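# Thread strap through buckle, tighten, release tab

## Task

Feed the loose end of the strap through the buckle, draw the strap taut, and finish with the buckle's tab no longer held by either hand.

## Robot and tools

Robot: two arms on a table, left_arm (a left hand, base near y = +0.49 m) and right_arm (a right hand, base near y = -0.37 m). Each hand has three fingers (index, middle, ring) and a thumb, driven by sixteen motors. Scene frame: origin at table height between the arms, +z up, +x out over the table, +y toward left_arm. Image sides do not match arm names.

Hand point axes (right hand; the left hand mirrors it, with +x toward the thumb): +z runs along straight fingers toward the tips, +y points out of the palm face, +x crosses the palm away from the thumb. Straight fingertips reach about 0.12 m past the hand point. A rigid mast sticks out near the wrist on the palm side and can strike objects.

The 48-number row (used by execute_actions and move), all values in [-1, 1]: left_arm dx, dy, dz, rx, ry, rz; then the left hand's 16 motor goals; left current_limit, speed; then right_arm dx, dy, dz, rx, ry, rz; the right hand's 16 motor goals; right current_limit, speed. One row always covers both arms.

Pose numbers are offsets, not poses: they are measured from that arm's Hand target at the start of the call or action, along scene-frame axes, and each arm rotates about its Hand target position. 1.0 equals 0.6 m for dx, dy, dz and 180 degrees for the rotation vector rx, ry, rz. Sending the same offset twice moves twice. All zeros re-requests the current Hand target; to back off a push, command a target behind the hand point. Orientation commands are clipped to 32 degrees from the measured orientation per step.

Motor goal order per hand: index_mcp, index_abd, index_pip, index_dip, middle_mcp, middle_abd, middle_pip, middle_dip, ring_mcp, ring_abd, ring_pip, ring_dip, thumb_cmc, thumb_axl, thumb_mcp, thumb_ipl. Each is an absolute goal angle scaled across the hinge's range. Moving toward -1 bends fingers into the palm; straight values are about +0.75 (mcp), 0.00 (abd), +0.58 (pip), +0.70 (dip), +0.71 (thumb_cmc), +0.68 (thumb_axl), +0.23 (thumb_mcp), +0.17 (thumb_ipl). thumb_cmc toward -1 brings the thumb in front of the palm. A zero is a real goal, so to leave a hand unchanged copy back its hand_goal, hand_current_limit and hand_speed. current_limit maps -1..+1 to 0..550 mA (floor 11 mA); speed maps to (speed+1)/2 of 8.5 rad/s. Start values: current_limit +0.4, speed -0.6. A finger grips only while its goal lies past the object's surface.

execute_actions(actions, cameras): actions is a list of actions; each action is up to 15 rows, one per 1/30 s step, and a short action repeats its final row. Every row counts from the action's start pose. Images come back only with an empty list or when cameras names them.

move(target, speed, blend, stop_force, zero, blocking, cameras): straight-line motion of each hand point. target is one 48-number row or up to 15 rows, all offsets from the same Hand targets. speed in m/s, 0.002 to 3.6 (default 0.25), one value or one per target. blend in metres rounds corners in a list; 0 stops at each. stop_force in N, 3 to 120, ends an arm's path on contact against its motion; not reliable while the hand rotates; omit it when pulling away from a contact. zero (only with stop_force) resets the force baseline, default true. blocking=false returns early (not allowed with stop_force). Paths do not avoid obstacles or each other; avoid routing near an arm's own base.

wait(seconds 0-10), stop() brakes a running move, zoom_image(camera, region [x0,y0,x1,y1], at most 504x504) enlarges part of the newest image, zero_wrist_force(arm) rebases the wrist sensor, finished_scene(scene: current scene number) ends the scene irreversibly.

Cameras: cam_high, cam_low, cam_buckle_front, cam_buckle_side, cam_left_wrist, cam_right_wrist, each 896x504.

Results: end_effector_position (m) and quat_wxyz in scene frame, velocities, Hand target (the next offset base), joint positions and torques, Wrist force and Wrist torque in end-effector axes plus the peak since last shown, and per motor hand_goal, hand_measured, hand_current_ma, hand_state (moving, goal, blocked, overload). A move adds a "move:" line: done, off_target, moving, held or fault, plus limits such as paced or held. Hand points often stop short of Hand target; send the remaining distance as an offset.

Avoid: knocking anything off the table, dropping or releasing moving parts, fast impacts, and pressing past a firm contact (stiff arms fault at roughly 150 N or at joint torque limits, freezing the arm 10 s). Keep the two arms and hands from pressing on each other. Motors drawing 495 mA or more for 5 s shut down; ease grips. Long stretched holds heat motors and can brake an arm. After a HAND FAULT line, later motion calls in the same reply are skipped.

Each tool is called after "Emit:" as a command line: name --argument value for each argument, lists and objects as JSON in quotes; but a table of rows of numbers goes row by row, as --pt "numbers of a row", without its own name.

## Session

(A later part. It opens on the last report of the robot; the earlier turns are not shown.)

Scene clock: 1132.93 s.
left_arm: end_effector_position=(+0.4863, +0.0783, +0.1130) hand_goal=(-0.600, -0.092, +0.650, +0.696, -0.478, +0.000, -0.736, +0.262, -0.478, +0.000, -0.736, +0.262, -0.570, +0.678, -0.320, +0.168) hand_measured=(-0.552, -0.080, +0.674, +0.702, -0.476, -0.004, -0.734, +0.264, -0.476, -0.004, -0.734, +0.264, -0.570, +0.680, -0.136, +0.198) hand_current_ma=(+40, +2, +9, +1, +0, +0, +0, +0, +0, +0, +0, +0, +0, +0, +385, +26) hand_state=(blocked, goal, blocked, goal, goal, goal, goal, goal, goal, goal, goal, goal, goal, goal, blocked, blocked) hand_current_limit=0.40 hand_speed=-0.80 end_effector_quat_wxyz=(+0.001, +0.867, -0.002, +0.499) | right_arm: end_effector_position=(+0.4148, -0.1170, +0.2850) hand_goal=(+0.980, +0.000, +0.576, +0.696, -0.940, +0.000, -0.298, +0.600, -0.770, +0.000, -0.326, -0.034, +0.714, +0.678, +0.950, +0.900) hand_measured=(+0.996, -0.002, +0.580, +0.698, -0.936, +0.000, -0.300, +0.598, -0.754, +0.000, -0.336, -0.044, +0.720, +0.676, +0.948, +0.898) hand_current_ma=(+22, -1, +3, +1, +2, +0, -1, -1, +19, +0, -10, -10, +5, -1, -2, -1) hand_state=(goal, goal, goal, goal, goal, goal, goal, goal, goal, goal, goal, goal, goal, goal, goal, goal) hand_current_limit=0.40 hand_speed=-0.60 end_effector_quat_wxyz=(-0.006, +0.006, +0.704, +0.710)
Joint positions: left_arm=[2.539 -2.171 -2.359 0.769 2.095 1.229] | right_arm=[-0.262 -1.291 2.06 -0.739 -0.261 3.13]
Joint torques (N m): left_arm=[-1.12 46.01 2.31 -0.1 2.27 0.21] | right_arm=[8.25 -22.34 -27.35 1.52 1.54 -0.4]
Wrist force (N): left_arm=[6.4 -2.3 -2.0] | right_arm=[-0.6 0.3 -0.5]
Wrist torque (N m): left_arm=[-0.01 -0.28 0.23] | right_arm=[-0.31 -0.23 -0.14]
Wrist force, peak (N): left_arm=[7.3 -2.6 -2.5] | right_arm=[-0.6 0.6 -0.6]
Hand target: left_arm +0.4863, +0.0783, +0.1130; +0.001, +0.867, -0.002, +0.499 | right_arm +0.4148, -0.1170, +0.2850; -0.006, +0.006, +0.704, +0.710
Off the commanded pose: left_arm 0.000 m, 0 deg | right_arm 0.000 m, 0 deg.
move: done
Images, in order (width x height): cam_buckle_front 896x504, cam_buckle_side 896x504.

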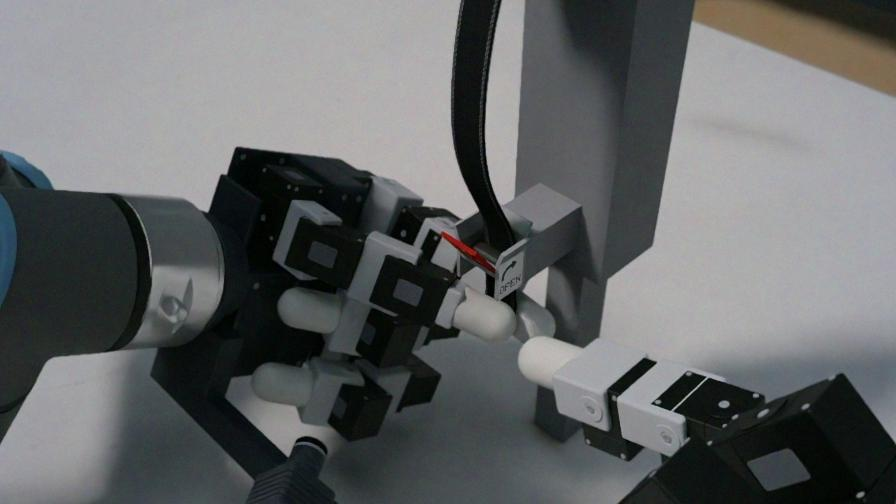

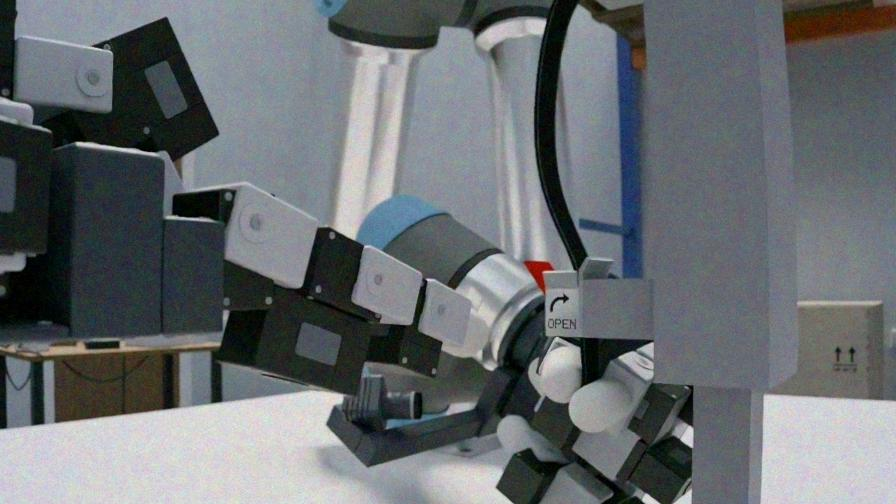

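Emit:
move --target '[0,0,-0.0117,0,0,0,-0.6,-0.093,0.65,0.696,-0.479,0,-0.737,0.261,-0.479,0,-0.737,0.261,-0.571,0.678,-0.32,0.168,0.4,-0.8,0,0,0,0,0,0,0.98,0,0.576,0.696,-0.94,0,-0.299,0.6,-0.77,0,-0.326,-0.034,0.714,0.678,0.95,0.9,0.4,-0.6]' --speed 0.015 --stop_force 12 --cameras '["cam_buckle_side","cam_buckle_front","cam_high"]'

Emit:
zoom_image --camera "cam_buckle_side" --region '[480, 0, 740, 440]'

Scene clock: 1137.27 s.
left_arm: end_effector_position=(+0.4863, +0.0783, +0.1060) hand_goal=(-0.600, -0.092, +0.650, +0.696, -0.478, +0.000, -0.736, +0.262, -0.478, +0.000, -0.736, +0.262, -0.570, +0.678, -0.320, +0.168) hand_measured=(-0.552, -0.080, +0.674, +0.702, -0.476, -0.004, -0.734, +0.264, -0.476, -0.004, -0.734, +0.264, -0.570, +0.680, -0.138, +0.198) hand_current_ma=(+40, +2, +9, +1, +0, +0, +0, +0, +0, +0, +0, +0, +0, +0, +385, +26) hand_state=(blocked, goal, blocked, goal, goal, goal, goal, goal, goal, goal, goal, goal, goal, goal, blocked, blocked) hand_current_limit=0.40 hand_speed=-0.80 end_effector_quat_wxyz=(+0.001, +0.867, -0.002, +0.499) | right_arm: end_effector_position=(+0.4148, -0.1170, +0.2850) hand_goal=(+0.980, +0.000, +0.576, +0.696, -0.940, +0.000, -0.298, +0.600, -0.770, +0.000, -0.326, -0.034, +0.714, +0.678, +0.950, +0.900) hand_measured=(+0.996, -0.002, +0.580, +0.698, -0.936, +0.000, -0.300, +0.598, -0.754, +0.000, -0.336, -0.044, +0.720, +0.676, +0.948, +0.898) hand_current_ma=(+22, -1, +3, +1, +2, +0, -1, -1, +19, +0, -10, -10, +5, -1, -2, -1) hand_state=(goal, goal, goal, goal, goal, goal, goal, goal, goal, goal, goal, goal, goal, goal, goal, goal) hand_current_limit=0.40 hand_speed=-0.60 end_effector_quat_wxyz=(-0.006, +0.006, +0.704, +0.710)
Joint positions: left_arm=[2.539 -2.194 -2.356 0.79 2.095 1.229] | right_arm=[-0.262 -1.291 2.06 -0.739 -0.261 3.13]
Joint torques (N m): left_arm=[3.75 45.81 0.79 0.09 1.92 0.52] | right_arm=[7.74 -22.78 -25.88 1.65 1.53 0.02]
Wrist force (N): left_arm=[6.4 -2.4 -1.9] | right_arm=[-0.6 0.2 -0.4]
Wrist torque (N m): left_arm=[-0.02 -0.27 0.22] | right_arm=[-0.33 -0.23 -0.14]
Wrist force, peak (N): left_arm=[7.4 -2.4 -2.6] | right_arm=[-0.8 0.4 -0.6]
Hand target: left_arm +0.4863, +0.0783, +0.1060; +0.001, +0.867, -0.002, +0.499 | right_arm +0.4148, -0.1170, +0.2850; -0.006, +0.006, +0.704, +0.710
Off the commanded pose: left_arm 0.000 m, 0 deg | right_arm 0.000 m, 0 deg.
move: done
Images, in order (width x height): cam_high 896x504, cam_buckle_front 896x504, cam_buckle_side 896x504.

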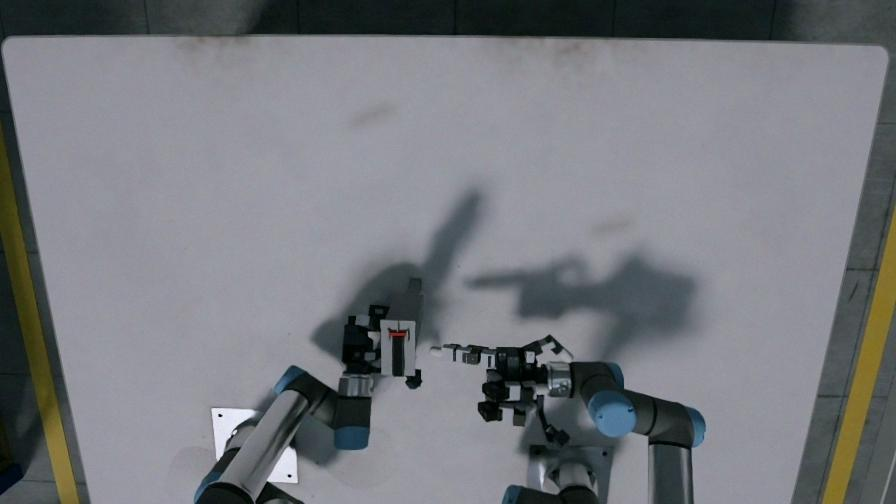

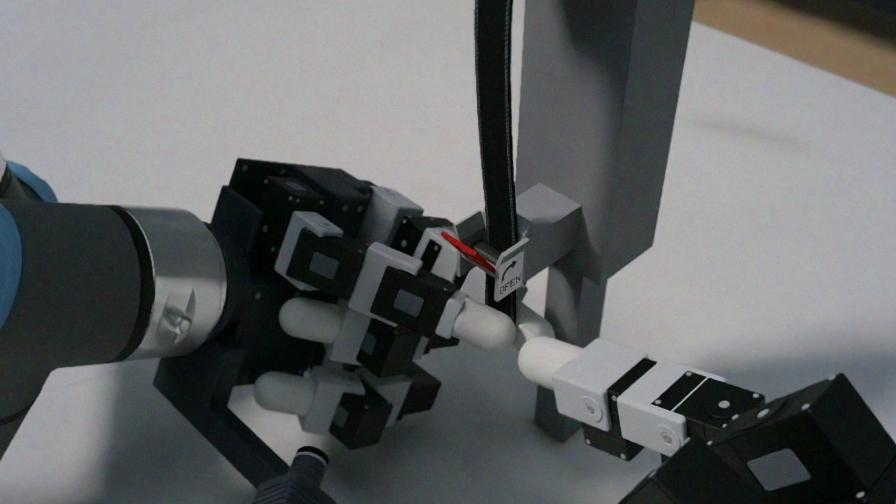

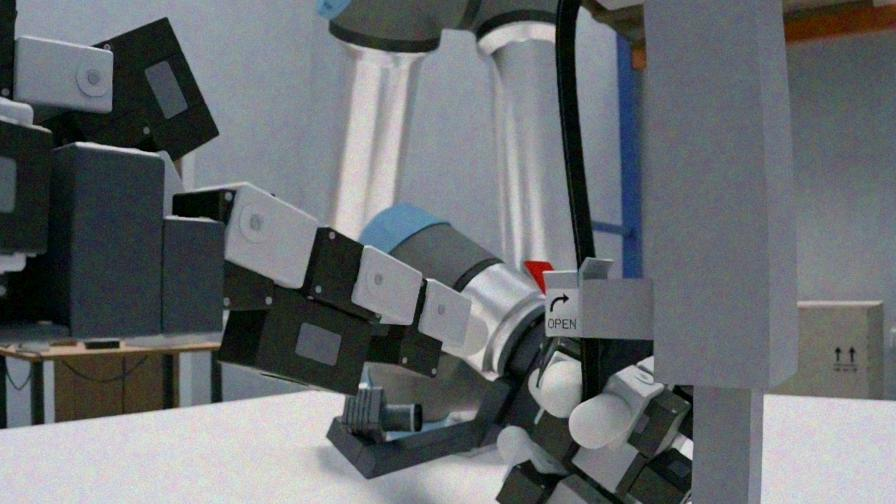

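Scaled by 1.145 from the camera's 896x504 image, which has a finer 1280x720 frame.

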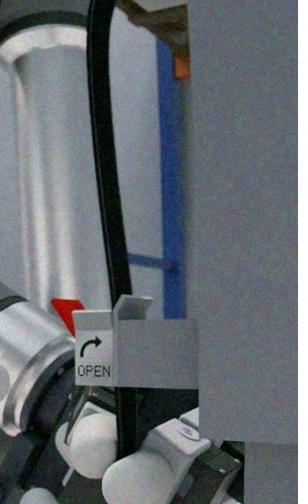

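Emit:
move --target '[0,0,-0.0117,0,0,0,-0.6,-0.093,0.65,0.696,-0.479,0,-0.737,0.261,-0.479,0,-0.737,0.261,-0.571,0.678,-0.35,0.168,0.4,-0.8,0,0,0,0,0,0,0.98,0,0.576,0.696,-0.94,0,-0.299,0.6,-0.77,0,-0.326,-0.034,0.714,0.678,0.95,0.9,0.4,-0.6]' --speed 0.01 --stop_force 12 --cameras '["cam_buckle_side","cam_buckle_front"]'

Emit:
zoom_image --camera "cam_buckle_side" --region '[480, 0, 740, 440]'

Scene clock: 1143.03 s.
left_arm: end_effector_position=(+0.4863, +0.0783, +0.0990) hand_goal=(-0.600, -0.092, +0.650, +0.696, -0.478, +0.000, -0.736, +0.262, -0.478, +0.000, -0.736, +0.262, -0.570, +0.678, -0.350, +0.168) hand_measured=(-0.550, -0.068, +0.676, +0.704, -0.476, -0.004, -0.734, +0.264, -0.476, -0.004, -0.734, +0.264, -0.552, +0.690, -0.140, +0.198) hand_current_ma=(+43, +7, +10, +1, +0, +0, +0, +0, +0, +0, +0, +0, +5, +3, +385, +26) hand_state=(blocked, blocked, blocked, goal, goal, goal, goal, goal, goal, goal, goal, goal, goal, goal, blocked, blocked) hand_current_limit=0.40 hand_speed=-0.80 end_effector_quat_wxyz=(+0.001, +0.867, -0.002, +0.499) | right_arm: end_effector_position=(+0.4148, -0.1170, +0.2850) hand_goal=(+0.980, +0.000, +0.576, +0.696, -0.940, +0.000, -0.298, +0.600, -0.770, +0.000, -0.326, -0.034, +0.714, +0.678, +0.950, +0.900) hand_measured=(+0.996, -0.002, +0.580, +0.698, -0.936, +0.000, -0.300, +0.598, -0.754, +0.000, -0.336, -0.044, +0.720, +0.676, +0.948, +0.898) hand_current_ma=(+22, -1, +3, +1, +2, +0, -1, -1, +19, +0, -10, -10, +5, -1, -2, -1) hand_state=(goal, goal, goal, goal, goal, goal, goal, goal, goal, goal, goal, goal, goal, goal, goal, goal) hand_current_limit=0.40 hand_speed=-0.60 end_effector_quat_wxyz=(-0.006, +0.006, +0.704, +0.710)
Joint positions: left_arm=[2.539 -2.217 -2.354 0.81 2.095 1.229] | right_arm=[-0.262 -1.291 2.06 -0.739 -0.261 3.13]
Joint torques (N m): left_arm=[5.53 45.03 0.71 -0.81 -0.58 -0.15] | right_arm=[8.14 -23.06 -26.27 1.59 1.4 0.08]
Wrist force (N): left_arm=[8.4 -2.3 -3.6] | right_arm=[-0.5 0.3 -0.5]
Wrist torque (N m): left_arm=[-0.05 -0.31 0.18] | right_arm=[-0.30 -0.24 -0.13]
Wrist force, peak (N): left_arm=[9.0 -2.4 -3.9] | right_arm=[-0.8 0.2 -0.6]
Hand target: left_arm +0.4863, +0.0783, +0.0990; +0.001, +0.867, -0.002, +0.499 | right_arm +0.4148, -0.1170, +0.2850; -0.006, +0.006, +0.704, +0.710
Off the commanded pose: left_arm 0.000 m, 0 deg | right_arm 0.000 m, 0 deg.
move: done
Images, in order (width x height): cam_buckle_front 896x504, cam_buckle_side 896x504.

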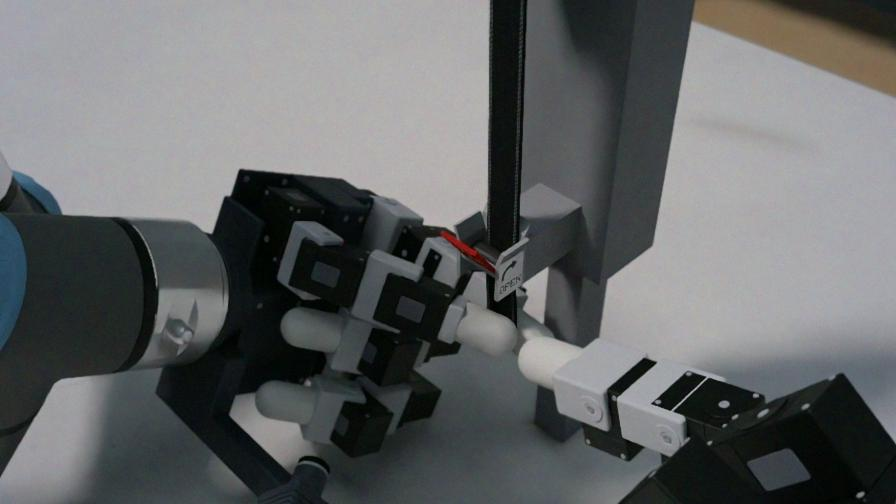

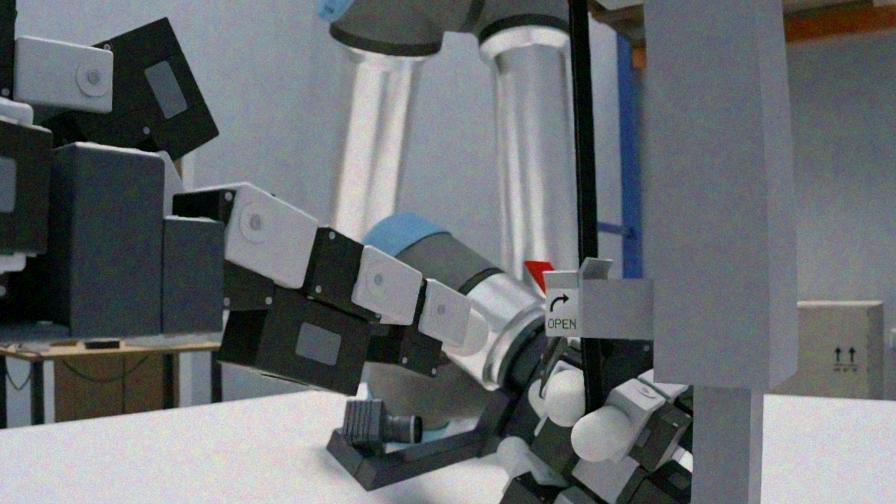

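Scaled by 1.145 from the camera's 896x504 image, which has a finer 1280x720 frame.

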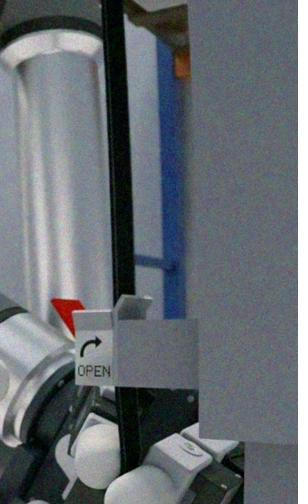

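Emit:
move --target '[0,0,-0.008,0,0,0,-0.6,-0.093,0.65,0.696,-0.479,0,-0.737,0.261,-0.479,0,-0.737,0.261,-0.571,0.678,-0.4,0.168,0.7,-0.8,0,0,0,0,0,0,0.98,0,0.576,0.696,-0.94,0,-0.299,0.6,-0.77,0,-0.326,-0.034,0.714,0.678,0.95,0.9,0.4,-0.6]' --speed 0.006 --stop_force 12 --cameras '["cam_buckle_side","cam_buckle_front"]'

Emit:
zoom_image --camera "cam_buckle_side" --region '[480, 0, 740, 440]'

Emit:
zoom_image --camera "cam_buckle_front" --region '[400, 0, 640, 400]'

Scene clock: 1147.80 s.
left_arm: end_effector_position=(+0.4863, +0.0783, +0.0941) hand_goal=(-0.600, -0.092, +0.650, +0.696, -0.478, +0.000, -0.736, +0.262, -0.478, +0.000, -0.736, +0.262, -0.570, +0.678, -0.400, +0.168) hand_measured=(-0.548, -0.072, +0.676, +0.704, -0.476, -0.004, -0.734, +0.264, -0.476, -0.004, -0.734, +0.264, -0.526, +0.704, -0.148, +0.200) hand_current_ma=(+45, +5, +11, +1, +0, +0, +0, +0, +0, +0, +0, +0, +31, +15, +467, +29) hand_state=(blocked, blocked, blocked, goal, goal, goal, goal, goal, goal, goal, goal, goal, blocked, blocked, blocked, blocked) hand_current_limit=0.70 hand_speed=-0.80 end_effector_quat_wxyz=(+0.001, +0.867, -0.002, +0.499) | right_arm: end_effector_position=(+0.4148, -0.1170, +0.2850) hand_goal=(+0.980, +0.000, +0.576, +0.696, -0.940, +0.000, -0.298, +0.600, -0.770, +0.000, -0.326, -0.034, +0.714, +0.678, +0.950, +0.900) hand_measured=(+0.996, -0.002, +0.580, +0.698, -0.936, +0.000, -0.300, +0.598, -0.754, +0.000, -0.336, -0.044, +0.720, +0.676, +0.948, +0.898) hand_current_ma=(+22, -1, +3, +1, +2, +0, -1, -1, +19, +0, -10, -10, +5, -1, -2, -1) hand_state=(goal, goal, goal, goal, goal, goal, goal, goal, goal, goal, goal, goal, goal, goal, goal, goal) hand_current_limit=0.40 hand_speed=-0.60 end_effector_quat_wxyz=(-0.006, +0.006, +0.704, +0.710)
Joint positions: left_arm=[2.539 -2.233 -2.351 0.824 2.095 1.229] | right_arm=[-0.262 -1.291 2.06 -0.739 -0.261 3.13]
Joint torques (N m): left_arm=[5.02 43.8 10.18 -1.24 -1.04 -0.55] | right_arm=[7.43 -23.96 -24.7 1.45 1.43 0.21]
Wrist force (N): left_arm=[9.0 -2.0 -4.7] | right_arm=[-0.7 0.1 -0.4]
Wrist torque (N m): left_arm=[-0.09 -0.29 0.17] | right_arm=[-0.33 -0.22 -0.15]
Wrist force, peak (N): left_arm=[9.4 -2.1 -5.0] | right_arm=[-0.7 0.2 -0.8]
Hand target: left_arm +0.4863, +0.0783, +0.0942; +0.001, +0.867, -0.002, +0.499 | right_arm +0.4148, -0.1170, +0.2850; -0.006, +0.006, +0.704, +0.710
Off the commanded pose: left_arm 0.000 m, 0 deg | right_arm 0.000 m, 0 deg.
move: done
Images, in order (width x height): cam_buckle_front 896x504, cam_buckle_side 896x504.

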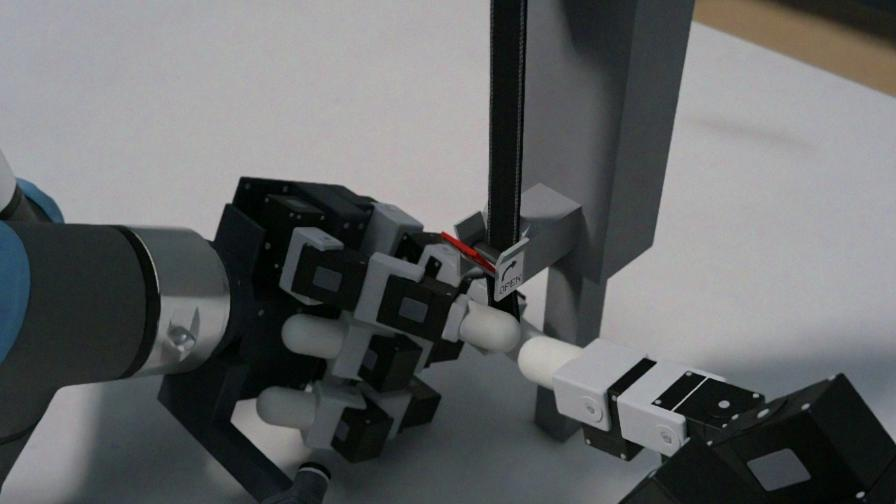

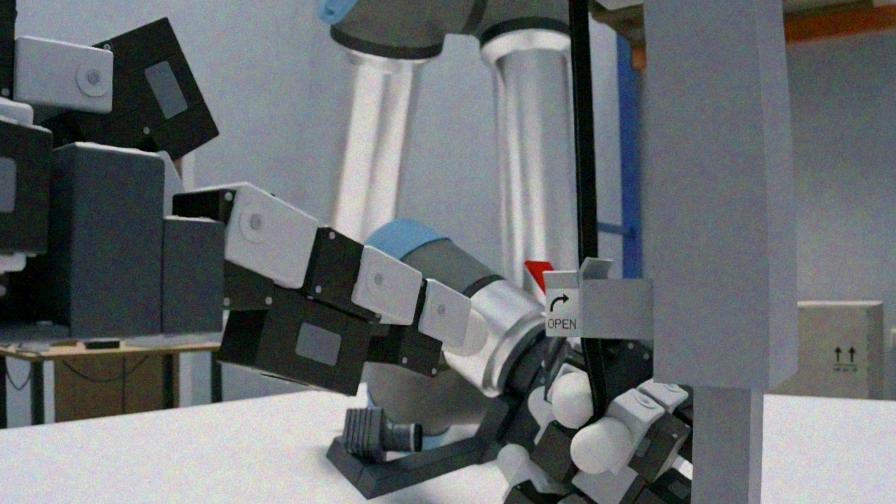

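Scaled by 1.145 from the camera's 896x504 image, which has a finer 1280x720 frame.

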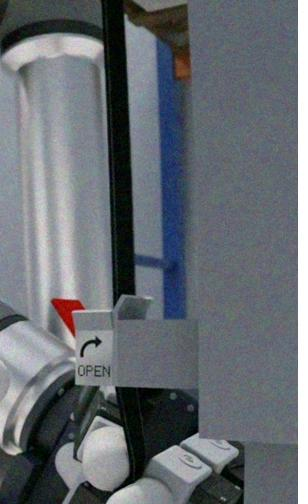

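Scaled by 1.260 from the camera's 896x504 image, which has a finer 1280x720 frame.

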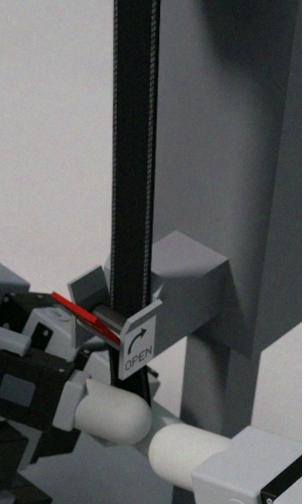

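Emit:
move --target '[0,0,-0.0083,0,0,0,-0.64,-0.093,0.65,0.696,-0.479,0,-0.737,0.261,-0.479,0,-0.737,0.261,-0.571,0.678,-0.4,0.168,0.75,-0.8,0,0,0,0,0,0,0.98,0,0.576,0.696,-0.94,0,-0.299,0.6,-0.77,0,-0.326,-0.034,0.714,0.678,0.95,0.9,0.4,-0.6]' --speed 0.006 --stop_force 12 --cameras '["cam_buckle_side"]'

Emit:
zoom_image --camera "cam_buckle_side" --region '[480, 200, 740, 500]'

Scene clock: 1153.87 s.
left_arm: end_effector_position=(+0.4863, +0.0783, +0.0892) hand_goal=(-0.640, -0.092, +0.650, +0.696, -0.478, +0.000, -0.736, +0.262, -0.478, +0.000, -0.736, +0.262, -0.570, +0.678, -0.400, +0.168) hand_measured=(-0.562, -0.084, +0.676, +0.704, -0.476, -0.004, -0.734, +0.264, -0.476, -0.004, -0.734, +0.264, -0.510, +0.712, -0.148, +0.204) hand_current_ma=(+105, +1, +11, +1, +0, +0, +0, +0, +0, +0, +0, +0, +57, +26, +481, +37) hand_state=(blocked, goal, blocked, goal, goal, goal, goal, goal, goal, goal, goal, goal, blocked, blocked, blocked, blocked) hand_current_limit=0.75 hand_speed=-0.80 end_effector_quat_wxyz=(+0.001, +0.867, -0.002, +0.499) | right_arm: end_effector_position=(+0.4148, -0.1170, +0.2850) hand_goal=(+0.980, +0.000, +0.576, +0.696, -0.940, +0.000, -0.298, +0.600, -0.770, +0.000, -0.326, -0.034, +0.714, +0.678, +0.950, +0.900) hand_measured=(+0.996, -0.002, +0.580, +0.698, -0.936, +0.000, -0.300, +0.598, -0.754, +0.000, -0.336, -0.044, +0.720, +0.676, +0.948, +0.898) hand_current_ma=(+22, -1, +3, +1, +2, +0, -1, -1, +19, +0, -10, -10, +5, -1, -2, -1) hand_state=(goal, goal, goal, goal, goal, goal, goal, goal, goal, goal, goal, goal, goal, goal, goal, goal) hand_current_limit=0.40 hand_speed=-0.60 end_effector_quat_wxyz=(-0.006, +0.006, +0.704, +0.710)
Joint positions: left_arm=[2.539 -2.249 -2.349 0.838 2.095 1.229] | right_arm=[-0.262 -1.291 2.06 -0.739 -0.261 3.13]
Joint torques (N m): left_arm=[3.95 44.32 4.05 -1.36 -1.1 -0.79] | right_arm=[7.68 -24.42 -25.49 1.63 1.5 0.56]
Wrist force (N): left_arm=[9.1 -2.3 -5.2] | right_arm=[-0.7 0.3 -0.6]
Wrist torque (N m): left_arm=[-0.13 -0.26 0.15] | right_arm=[-0.30 -0.22 -0.15]
Wrist force, peak (N): left_arm=[9.9 -2.1 -5.5] | right_arm=[-0.8 0.3 -0.6]
Hand target: left_arm +0.4863, +0.0783, +0.0892; +0.001, +0.867, -0.002, +0.499 | right_arm +0.4148, -0.1170, +0.2850; -0.006, +0.006, +0.704, +0.710
Off the commanded pose: left_arm 0.000 m, 0 deg | right_arm 0.000 m, 0 deg.
move: done
Images, in order (width x height): cam_buckle_side 896x504.

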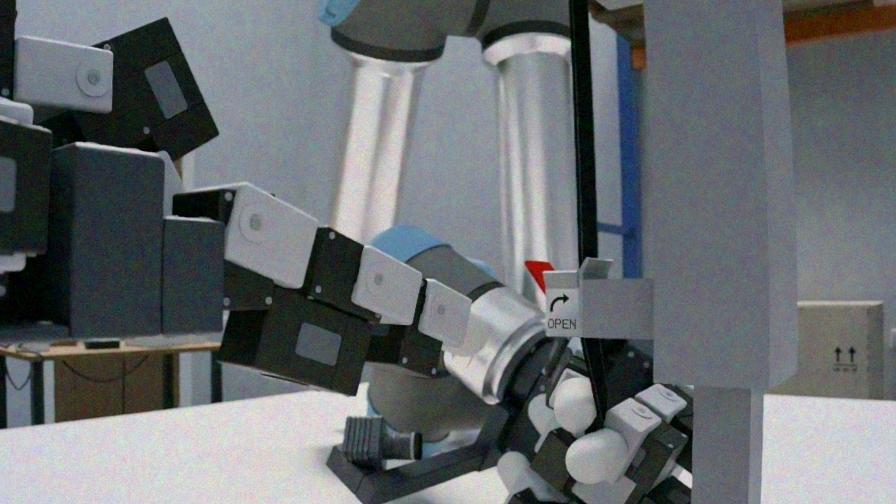

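Scaled by 1.680 from the camera's 896x504 image, which has a finer 1280x720 frame.

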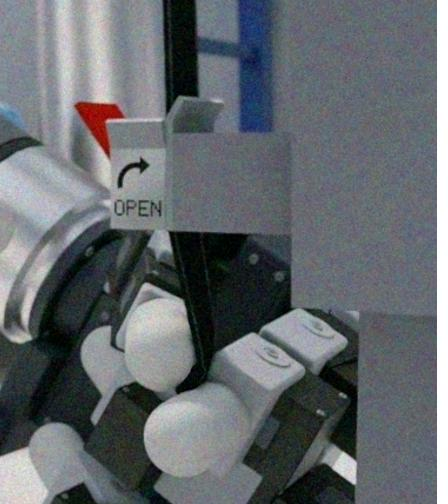

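Emit:
move --pt "0 0 0.005 0 0 0 -0.62 -0.093 0.65 0.696 -0.479 0 -0.737 0.261 -0.479 0 -0.737 0.261 -0.571 0.678 -0.2 0.168 0.4 -0.8 0 0 0 0 0 0 0.98 0 0.576 0.696 -0.94 0 -0.299 0.6 -0.77 0 -0.326 -0.034 0.714 0.678 0.95 0.9 0.4 -0.6" --pt "0 0 0.01 0 0 0 -0.54 -0.093 0.65 0.696 -0.479 0 -0.737 0.261 -0.479 0 -0.737 0.261 -0.571 0.678 0.0 0.168 0.4 -0.8 0 0 0 0 0 0 0.98 0 0.576 0.696 -0.94 0 -0.299 0.6 -0.77 0 -0.326 -0.034 0.714 0.678 0.95 0.9 0.4 -0.6" --speed 0.01 --cameras '["cam_buckle_side","cam_buckle_front"]'

Emit:
zoom_image --camera "cam_buckle_side" --region '[480, 200, 740, 500]'

Emit:
zoom_image --camera "cam_buckle_side" --region '[480, 0, 740, 280]'

Scene clock: 1160.43 s.
left_arm: end_effector_position=(+0.4863, +0.0783, +0.0952) hand_goal=(-0.540, -0.092, +0.650, +0.696, -0.478, +0.000, -0.736, +0.262, -0.478, +0.000, -0.736, +0.262, -0.570, +0.678, +0.000, +0.168) hand_measured=(-0.534, -0.102, +0.656, +0.698, -0.476, -0.004, -0.734, +0.264, -0.476, -0.004, -0.734, +0.264, -0.574, +0.678, -0.006, +0.170) hand_current_ma=(+1, -1, +1, +0, +0, +0, +0, +0, +0, +0, +0, +0, +0, +0, -1, +0) hand_state=(goal, goal, goal, goal, goal, goal, goal, goal, goal, goal, goal, goal, goal, goal, goal, goal) hand_current_limit=0.40 hand_speed=-0.80 end_effector_quat_wxyz=(+0.001, +0.867, -0.002, +0.499) | right_arm: end_effector_position=(+0.4148, -0.1170, +0.2850) hand_goal=(+0.980, +0.000, +0.576, +0.696, -0.940, +0.000, -0.298, +0.600, -0.770, +0.000, -0.326, -0.034, +0.714, +0.678, +0.950, +0.900) hand_measured=(+0.996, -0.002, +0.580, +0.698, -0.936, +0.000, -0.300, +0.598, -0.754, +0.000, -0.336, -0.044, +0.720, +0.676, +0.948, +0.898) hand_current_ma=(+22, -1, +3, +1, +2, +0, -1, -1, +19, +0, -10, -10, +5, -1, -2, -1) hand_state=(goal, goal, goal, goal, goal, goal, goal, goal, goal, goal, goal, goal, goal, goal, goal, goal) hand_current_limit=0.40 hand_speed=-0.60 end_effector_quat_wxyz=(-0.006, +0.006, +0.704, +0.710)
Joint positions: left_arm=[2.539 -2.23 -2.352 0.821 2.095 1.229] | right_arm=[-0.262 -1.291 2.06 -0.739 -0.261 3.13]
Joint torques (N m): left_arm=[5.66 20.94 6.09 5.96 -1.07 -0.03] | right_arm=[6.59 -26.42 -24.77 1.52 1.33 0.81]
Wrist force (N): left_arm=[5.2 -2.3 -1.3] | right_arm=[-0.6 0.2 -0.5]
Wrist torque (N m): left_arm=[0.03 -0.26 0.27] | right_arm=[-0.31 -0.22 -0.14]
Wrist force, peak (N): left_arm=[9.6 -2.3 -5.2] | right_arm=[-0.8 0.3 -0.7]
Hand target: left_arm +0.4863, +0.0783, +0.0952; +0.001, +0.867, -0.002, +0.499 | right_arm +0.4148, -0.1170, +0.2850; -0.006, +0.006, +0.704, +0.710
Off the commanded pose: left_arm 0.000 m, 0 deg | right_arm 0.000 m, 0 deg.
move: done
Images, in order (width x height): cam_buckle_front 896x504, cam_buckle_side 896x504.

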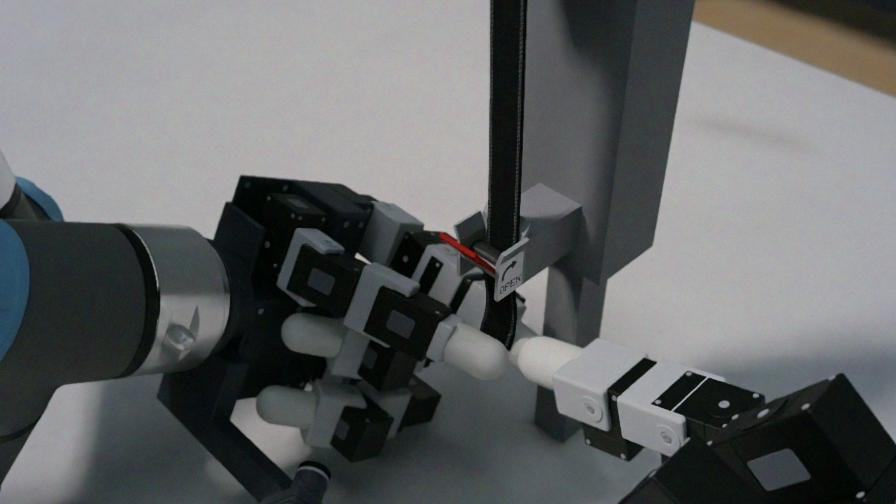

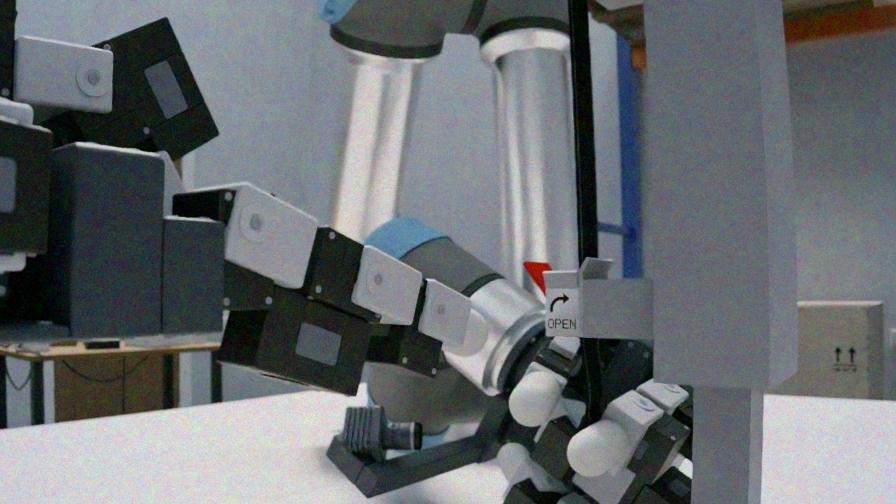

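Scaled by 1.680 from the camera's 896x504 image, which has a finer 1280x720 frame.

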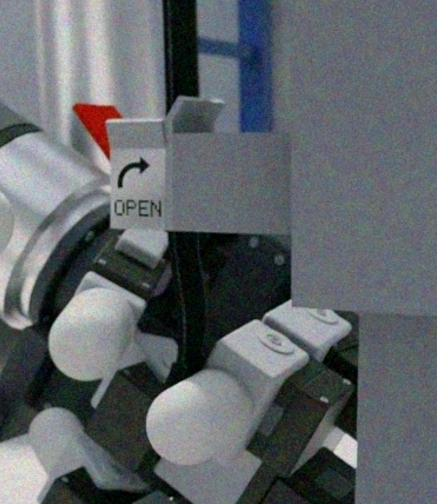

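Scaled by 1.800 from the camera's 896x504 image, which has a finer 1280x720 frame.

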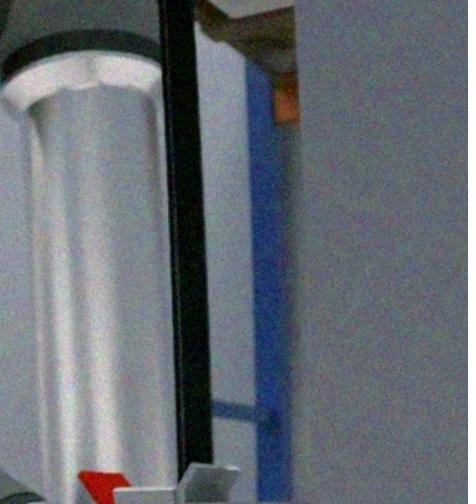

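Emit:
move --target '[0,0,0.02,0,0,0,-0.54,-0.093,0.65,0.696,-0.479,0,-0.737,0.261,-0.479,0,-0.737,0.261,-0.571,0.678,0.0,0.168,0.4,-0.8,0,0,0,0,0,0,0.98,0,0.576,0.696,-0.94,0,-0.299,0.6,-0.77,0,-0.326,-0.034,0.714,0.678,0.95,0.9,0.4,-0.6]' --speed 0.02

Emit:
move --target '[0,0,0,0,0,0,-0.64,-0.093,0.65,0.696,-0.479,0,-0.737,0.261,-0.479,0,-0.737,0.261,-0.6,0.678,-0.38,0.168,0.75,-0.8,0,0,0,0,0,0,0.98,0,0.576,0.696,-0.94,0,-0.299,0.6,-0.77,0,-0.326,-0.034,0.714,0.678,0.95,0.9,0.4,-0.6]' --speed 0.02

Emit:
move --target '[0,0,-0.0117,0,0,0,-0.64,-0.093,0.65,0.696,-0.479,0,-0.737,0.261,-0.479,0,-0.737,0.261,-0.6,0.678,-0.38,0.168,0.75,-0.8,0,0,0,0,0,0,0.98,0,0.576,0.696,-0.94,0,-0.299,0.6,-0.77,0,-0.326,-0.034,0.714,0.678,0.95,0.9,0.4,-0.6]' --speed 0.006 --stop_force 10 --cameras '["cam_buckle_side","cam_buckle_front"]'

Emit:
zoom_image --camera "cam_buckle_side" --region '[480, 200, 740, 500]'

Scene clock: 1166.47 s.
left_arm: end_effector_position=(+0.4863, +0.0783, +0.1072) hand_goal=(-0.540, -0.092, +0.650, +0.696, -0.478, +0.000, -0.736, +0.262, -0.478, +0.000, -0.736, +0.262, -0.570, +0.678, +0.000, +0.168) hand_measured=(-0.534, -0.102, +0.656, +0.698, -0.476, -0.004, -0.734, +0.264, -0.476, -0.004, -0.734, +0.264, -0.574, +0.678, -0.006, +0.170) hand_current_ma=(+1, -1, +1, +0, +0, +0, +0, +0, +0, +0, +0, +0, +0, +0, -1, +0) hand_state=(goal, goal, goal, goal, goal, goal, goal, goal, goal, goal, goal, goal, goal, goal, goal, goal) hand_current_limit=0.40 hand_speed=-0.80 end_effector_quat_wxyz=(+0.001, +0.867, -0.002, +0.499) end_effector_velocity=(+0.000, +0.000, -0.001) end_effector_angular_velocity=(+0.000, -0.001, +0.000) | right_arm: end_effector_position=(+0.4148, -0.1170, +0.2850) hand_goal=(+0.980, +0.000, +0.576, +0.696, -0.940, +0.000, -0.298, +0.600, -0.770, +0.000, -0.326, -0.034, +0.714, +0.678, +0.950, +0.900) hand_measured=(+0.996, -0.002, +0.580, +0.698, -0.936, +0.000, -0.300, +0.598, -0.754, +0.000, -0.336, -0.044, +0.720, +0.676, +0.948, +0.898) hand_current_ma=(+22, -1, +3, +1, +2, +0, -1, -1, +19, +0, -10, -10, +5, -1, -2, -1) hand_state=(goal, goal, goal, goal, goal, goal, goal, goal, goal, goal, goal, goal, goal, goal, goal, goal) hand_current_limit=0.40 hand_speed=-0.60 end_effector_quat_wxyz=(-0.006, +0.006, +0.704, +0.710)
Joint positions: left_arm=[2.539 -2.19 -2.357 0.786 2.095 1.229] | right_arm=[-0.262 -1.291 2.06 -0.739 -0.261 3.13]
Joint velocities: left_arm=[0 -0.004 0 0.005 0 0] | right_arm=[within noise]
Joint torques (N m): left_arm=[5.4 20.12 0.42 5.81 -0.83 0.7] | right_arm=[6.77 -25.29 -24.2 1.51 1.49 1.09]
Wrist force (N): left_arm=[5.1 -2.4 -1.0] | right_arm=[-0.7 0.4 -0.4]
Wrist torque (N m): left_arm=[0.00 -0.24 0.27] | right_arm=[-0.29 -0.21 -0.14]
Wrist force, peak (N): left_arm=[5.5 -2.4 -1.3] | right_arm=[-0.7 0.4 -0.7]
Hand target: left_arm +0.4863, +0.0783, +0.1072; +0.001, +0.867, -0.002, +0.499 | right_arm +0.4148, -0.1170, +0.2850; -0.006, +0.006, +0.704, +0.710
Off the commanded pose: left_arm 0.000 m, 0 deg | right_arm 0.000 m, 0 deg.
move: done

Scene clock: 1167.17 s.
left_arm: end_effector_position=(+0.4863, +0.0783, +0.1072) hand_goal=(-0.640, -0.092, +0.650, +0.696, -0.478, +0.000, -0.736, +0.262, -0.478, +0.000, -0.736, +0.262, -0.600, +0.678, -0.380, +0.168) hand_measured=(-0.588, -0.094, +0.676, +0.702, -0.476, -0.004, -0.734, +0.264, -0.476, -0.004, -0.734, +0.264, -0.602, +0.680, -0.110, +0.202) hand_current_ma=(+46, +0, +11, +1, +0, +0, +0, +0, +0, +0, +0, +0, +0, +0, +481, +32) hand_state=(blocked, goal, blocked, goal, goal, goal, goal, goal, goal, goal, goal, goal, goal, goal, moving, blocked) hand_current_limit=0.75 hand_speed=-0.80 end_effector_quat_wxyz=(+0.001, +0.867, -0.002, +0.499) | right_arm: end_effector_position=(+0.4148, -0.1170, +0.2850) hand_goal=(+0.980, +0.000, +0.576, +0.696, -0.940, +0.000, -0.298, +0.600, -0.770, +0.000, -0.326, -0.034, +0.714, +0.678, +0.950, +0.900) hand_measured=(+0.996, -0.002, +0.580, +0.698, -0.936, +0.000, -0.300, +0.598, -0.754, +0.000, -0.336, -0.044, +0.720, +0.676, +0.948, +0.898) hand_current_ma=(+22, -1, +3, +1, +2, +0, -1, -1, +19, +0, -10, -10, +5, -1, -2, -1) hand_state=(goal, goal, goal, goal, goal, goal, goal, goal, goal, goal, goal, goal, goal, goal, goal, goal) hand_current_limit=0.40 hand_speed=-0.60 end_effector_quat_wxyz=(-0.006, +0.006, +0.704, +0.710)
Joint positions: left_arm=[2.539 -2.19 -2.357 0.786 2.095 1.229] | right_arm=[-0.262 -1.291 2.06 -0.739 -0.261 3.13]
Joint torques (N m): left_arm=[3.65 20.96 14.66 5.15 -0.62 -0.47] | right_arm=[7.33 -26.88 -23.89 1.47 1.32 1.03]
Wrist force (N): left_arm=[6.1 -1.3 -1.6] | right_arm=[-0.7 0.2 -0.5]
Wrist torque (N m): left_arm=[0.05 -0.27 0.23] | right_arm=[-0.31 -0.22 -0.14]
Wrist force, peak (N): left_arm=[6.4 -1.2 -1.7] | right_arm=[-0.9 0.4 -0.5]
Hand target: left_arm +0.4863, +0.0783, +0.1072; +0.001, +0.867, -0.002, +0.499 | right_arm +0.4148, -0.1170, +0.2850; -0.006, +0.006, +0.704, +0.710
Off the commanded pose: left_arm 0.000 m, 0 deg | right_arm 0.000 m, 0 deg.
move: done

Scene clock: 1168.93 s.
left_arm: end_effector_position=(+0.4863, +0.0783, +0.1001) hand_goal=(-0.640, -0.092, +0.650, +0.696, -0.478, +0.000, -0.736, +0.262, -0.478, +0.000, -0.736, +0.262, -0.600, +0.678, -0.380, +0.168) hand_measured=(-0.588, -0.048, +0.676, +0.704, -0.476, -0.004, -0.734, +0.264, -0.476, -0.004, -0.734, +0.264, -0.572, +0.694, -0.110, +0.204) hand_current_ma=(+47, +23, +11, +1, +0, +0, +0, +0, +0, +0, +0, +0, +13, +6, +481, +34) hand_state=(blocked, blocked, blocked, goal, goal, goal, goal, goal, goal, goal, goal, goal, blocked, goal, blocked, blocked) hand_current_limit=0.75 hand_speed=-0.80 end_effector_quat_wxyz=(+0.001, +0.867, -0.002, +0.499) | right_arm: end_effector_position=(+0.4148, -0.1170, +0.2850) hand_goal=(+0.980, +0.000, +0.576, +0.696, -0.940, +0.000, -0.298, +0.600, -0.770, +0.000, -0.326, -0.034, +0.714, +0.678, +0.950, +0.900) hand_measured=(+0.996, -0.002, +0.580, +0.698, -0.936, +0.000, -0.300, +0.598, -0.754, +0.000, -0.336, -0.044, +0.720, +0.676, +0.948, +0.898) hand_current_ma=(+22, -1, +3, +1, +2, +0, -1, -1, +19, +0, -10, -10, +5, -1, -2, -1) hand_state=(goal, goal, goal, goal, goal, goal, goal, goal, goal, goal, goal, goal, goal, goal, goal, goal) hand_current_limit=0.40 hand_speed=-0.60 end_effector_quat_wxyz=(-0.006, +0.006, +0.704, +0.710)
Joint positions: left_arm=[2.539 -2.213 -2.354 0.807 2.095 1.229] | right_arm=[-0.262 -1.291 2.06 -0.739 -0.261 3.13]
Joint torques (N m): left_arm=[0.6 43.67 9.08 -1.42 -0.16 -0.34] | right_arm=[7.99 -25.7 -24.04 1.69 1.48 1.09]
Wrist force (N): left_arm=[10.7 -2.1 -4.0] | right_arm=[-0.6 0.2 -0.5]
Wrist torque (N m): left_arm=[-0.07 -0.41 0.11] | right_arm=[-0.32 -0.24 -0.13]
Wrist force, peak (N): left_arm=[10.8 -2.1 -4.1] | right_arm=[-0.7 0.4 -0.7]
Hand target: left_arm +0.4863, +0.0783, +0.1002; +0.001, +0.867, -0.002, +0.499 | right_arm +0.4148, -0.1170, +0.2850; -0.006, +0.006, +0.704, +0.710
Off the commanded pose: left_arm 0.000 m, 0 deg | right_arm 0.000 m, 0 deg.
move: done
Images, in order (width x height): cam_buckle_front 896x504, cam_buckle_side 896x504.

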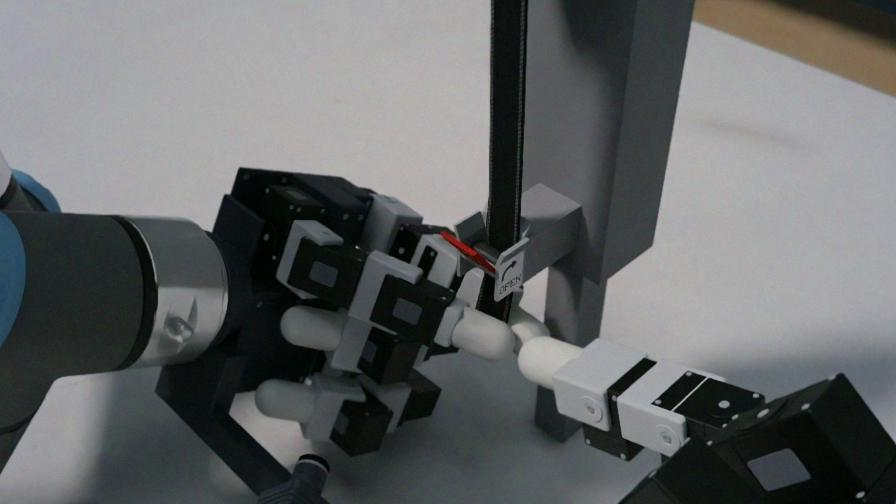

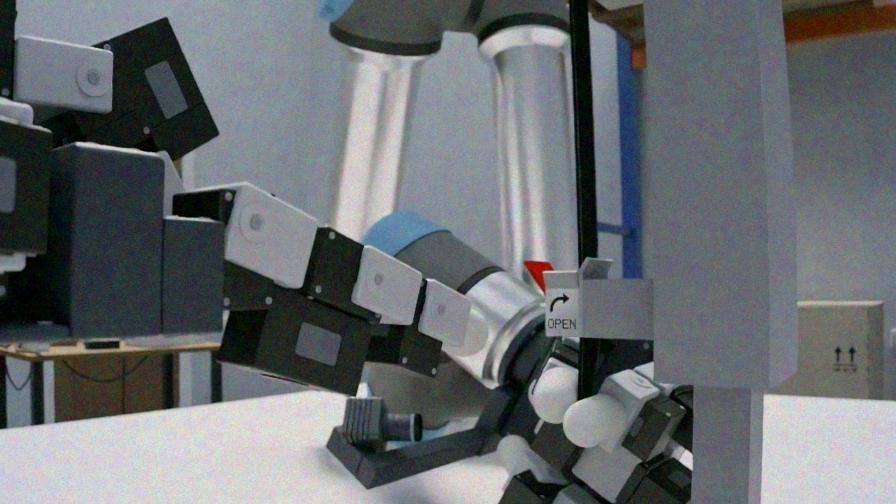

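Scaled by 1.680 from the camera's 896x504 image, which has a finer 1280x720 frame.

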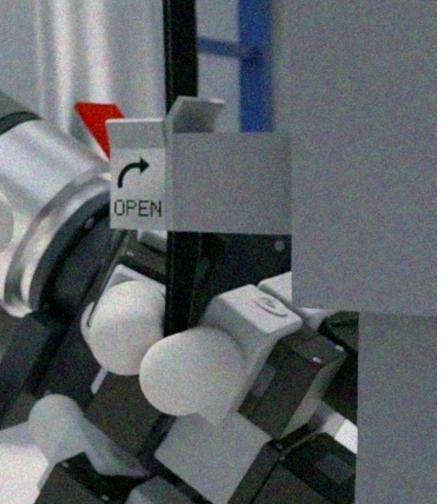

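Emit:
move --target '[0,0,-0.0117,0,0,0,-0.64,-0.093,0.65,0.696,-0.479,0,-0.737,0.261,-0.479,0,-0.737,0.261,-0.6,0.678,-0.38,0.168,0.75,-0.8,0,0,0,0,0,0,0.98,0,0.576,0.696,-0.94,0,-0.299,0.6,-0.77,0,-0.326,-0.034,0.714,0.678,0.95,0.9,0.4,-0.6]' --speed 0.006 --stop_force 8 --cameras '["cam_buckle_side"]'

Emit:
zoom_image --camera "cam_buckle_side" --region '[480, 200, 740, 500]'

Scene clock: 1173.40 s.
left_arm: end_effector_position=(+0.4863, +0.0783, +0.0931) hand_goal=(-0.640, -0.092, +0.650, +0.696, -0.478, +0.000, -0.736, +0.262, -0.478, +0.000, -0.736, +0.262, -0.600, +0.678, -0.380, +0.168) hand_measured=(-0.586, -0.048, +0.678, +0.704, -0.476, -0.004, -0.734, +0.264, -0.476, -0.004, -0.734, +0.264, -0.546, +0.706, -0.110, +0.204) hand_current_ma=(+49, +23, +12, +1, +0, +0, +0, +0, +0, +0, +0, +0, +47, +17, +481, +34) hand_state=(blocked, blocked, blocked, goal, goal, goal, goal, goal, goal, goal, goal, goal, blocked, blocked, blocked, blocked) hand_current_limit=0.75 hand_speed=-0.80 end_effector_quat_wxyz=(+0.001, +0.867, -0.002, +0.499) | right_arm: end_effector_position=(+0.4148, -0.1170, +0.2850) hand_goal=(+0.980, +0.000, +0.576, +0.696, -0.940, +0.000, -0.298, +0.600, -0.770, +0.000, -0.326, -0.034, +0.714, +0.678, +0.950, +0.900) hand_measured=(+0.996, -0.002, +0.580, +0.698, -0.936, +0.000, -0.300, +0.598, -0.754, +0.000, -0.336, -0.044, +0.720, +0.676, +0.948, +0.898) hand_current_ma=(+22, -1, +3, +1, +2, +0, -1, -1, +19, +0, -10, -10, +5, -1, -2, -1) hand_state=(goal, goal, goal, goal, goal, goal, goal, goal, goal, goal, goal, goal, goal, goal, goal, goal) hand_current_limit=0.40 hand_speed=-0.60 end_effector_quat_wxyz=(-0.006, +0.006, +0.704, +0.710)
Joint positions: left_arm=[2.539 -2.236 -2.351 0.827 2.095 1.229] | right_arm=[-0.262 -1.291 2.06 -0.739 -0.261 3.13]
Joint torques (N m): left_arm=[-2.23 43.26 4.2 -1.18 0.83 1.04] | right_arm=[6.92 -26.07 -23.64 1.65 1.46 1.43]
Wrist force (N): left_arm=[10.2 -1.9 -4.1] | right_arm=[-0.7 0.3 -0.7]
Wrist torque (N m): left_arm=[-0.06 -0.38 0.13] | right_arm=[-0.29 -0.22 -0.14]
Wrist force, peak (N): left_arm=[11.2 -1.9 -4.4] | right_arm=[-0.9 0.5 -0.5]
Hand target: left_arm +0.4863, +0.0783, +0.0931; +0.001, +0.867, -0.002, +0.499 | right_arm +0.4148, -0.1170, +0.2850; -0.006, +0.006, +0.704, +0.710
Off the commanded pose: left_arm 0.000 m, 0 deg | right_arm 0.000 m, 0 deg.
move: done
Images, in order (width x height): cam_buckle_side 896x504.

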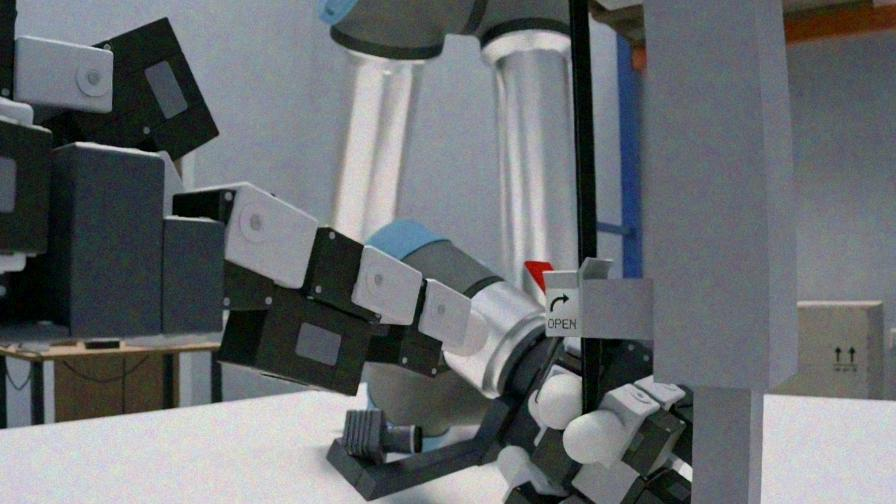

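Scaled by 1.680 from the camera's 896x504 image, which has a finer 1280x720 frame.

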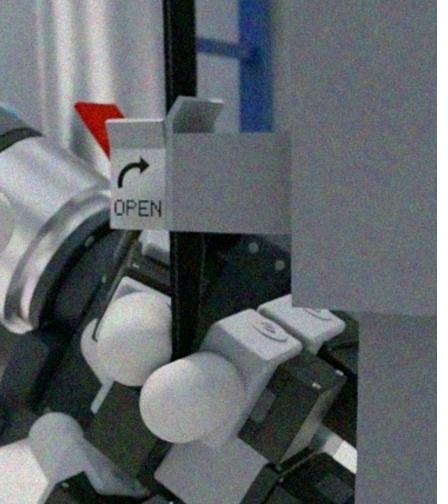

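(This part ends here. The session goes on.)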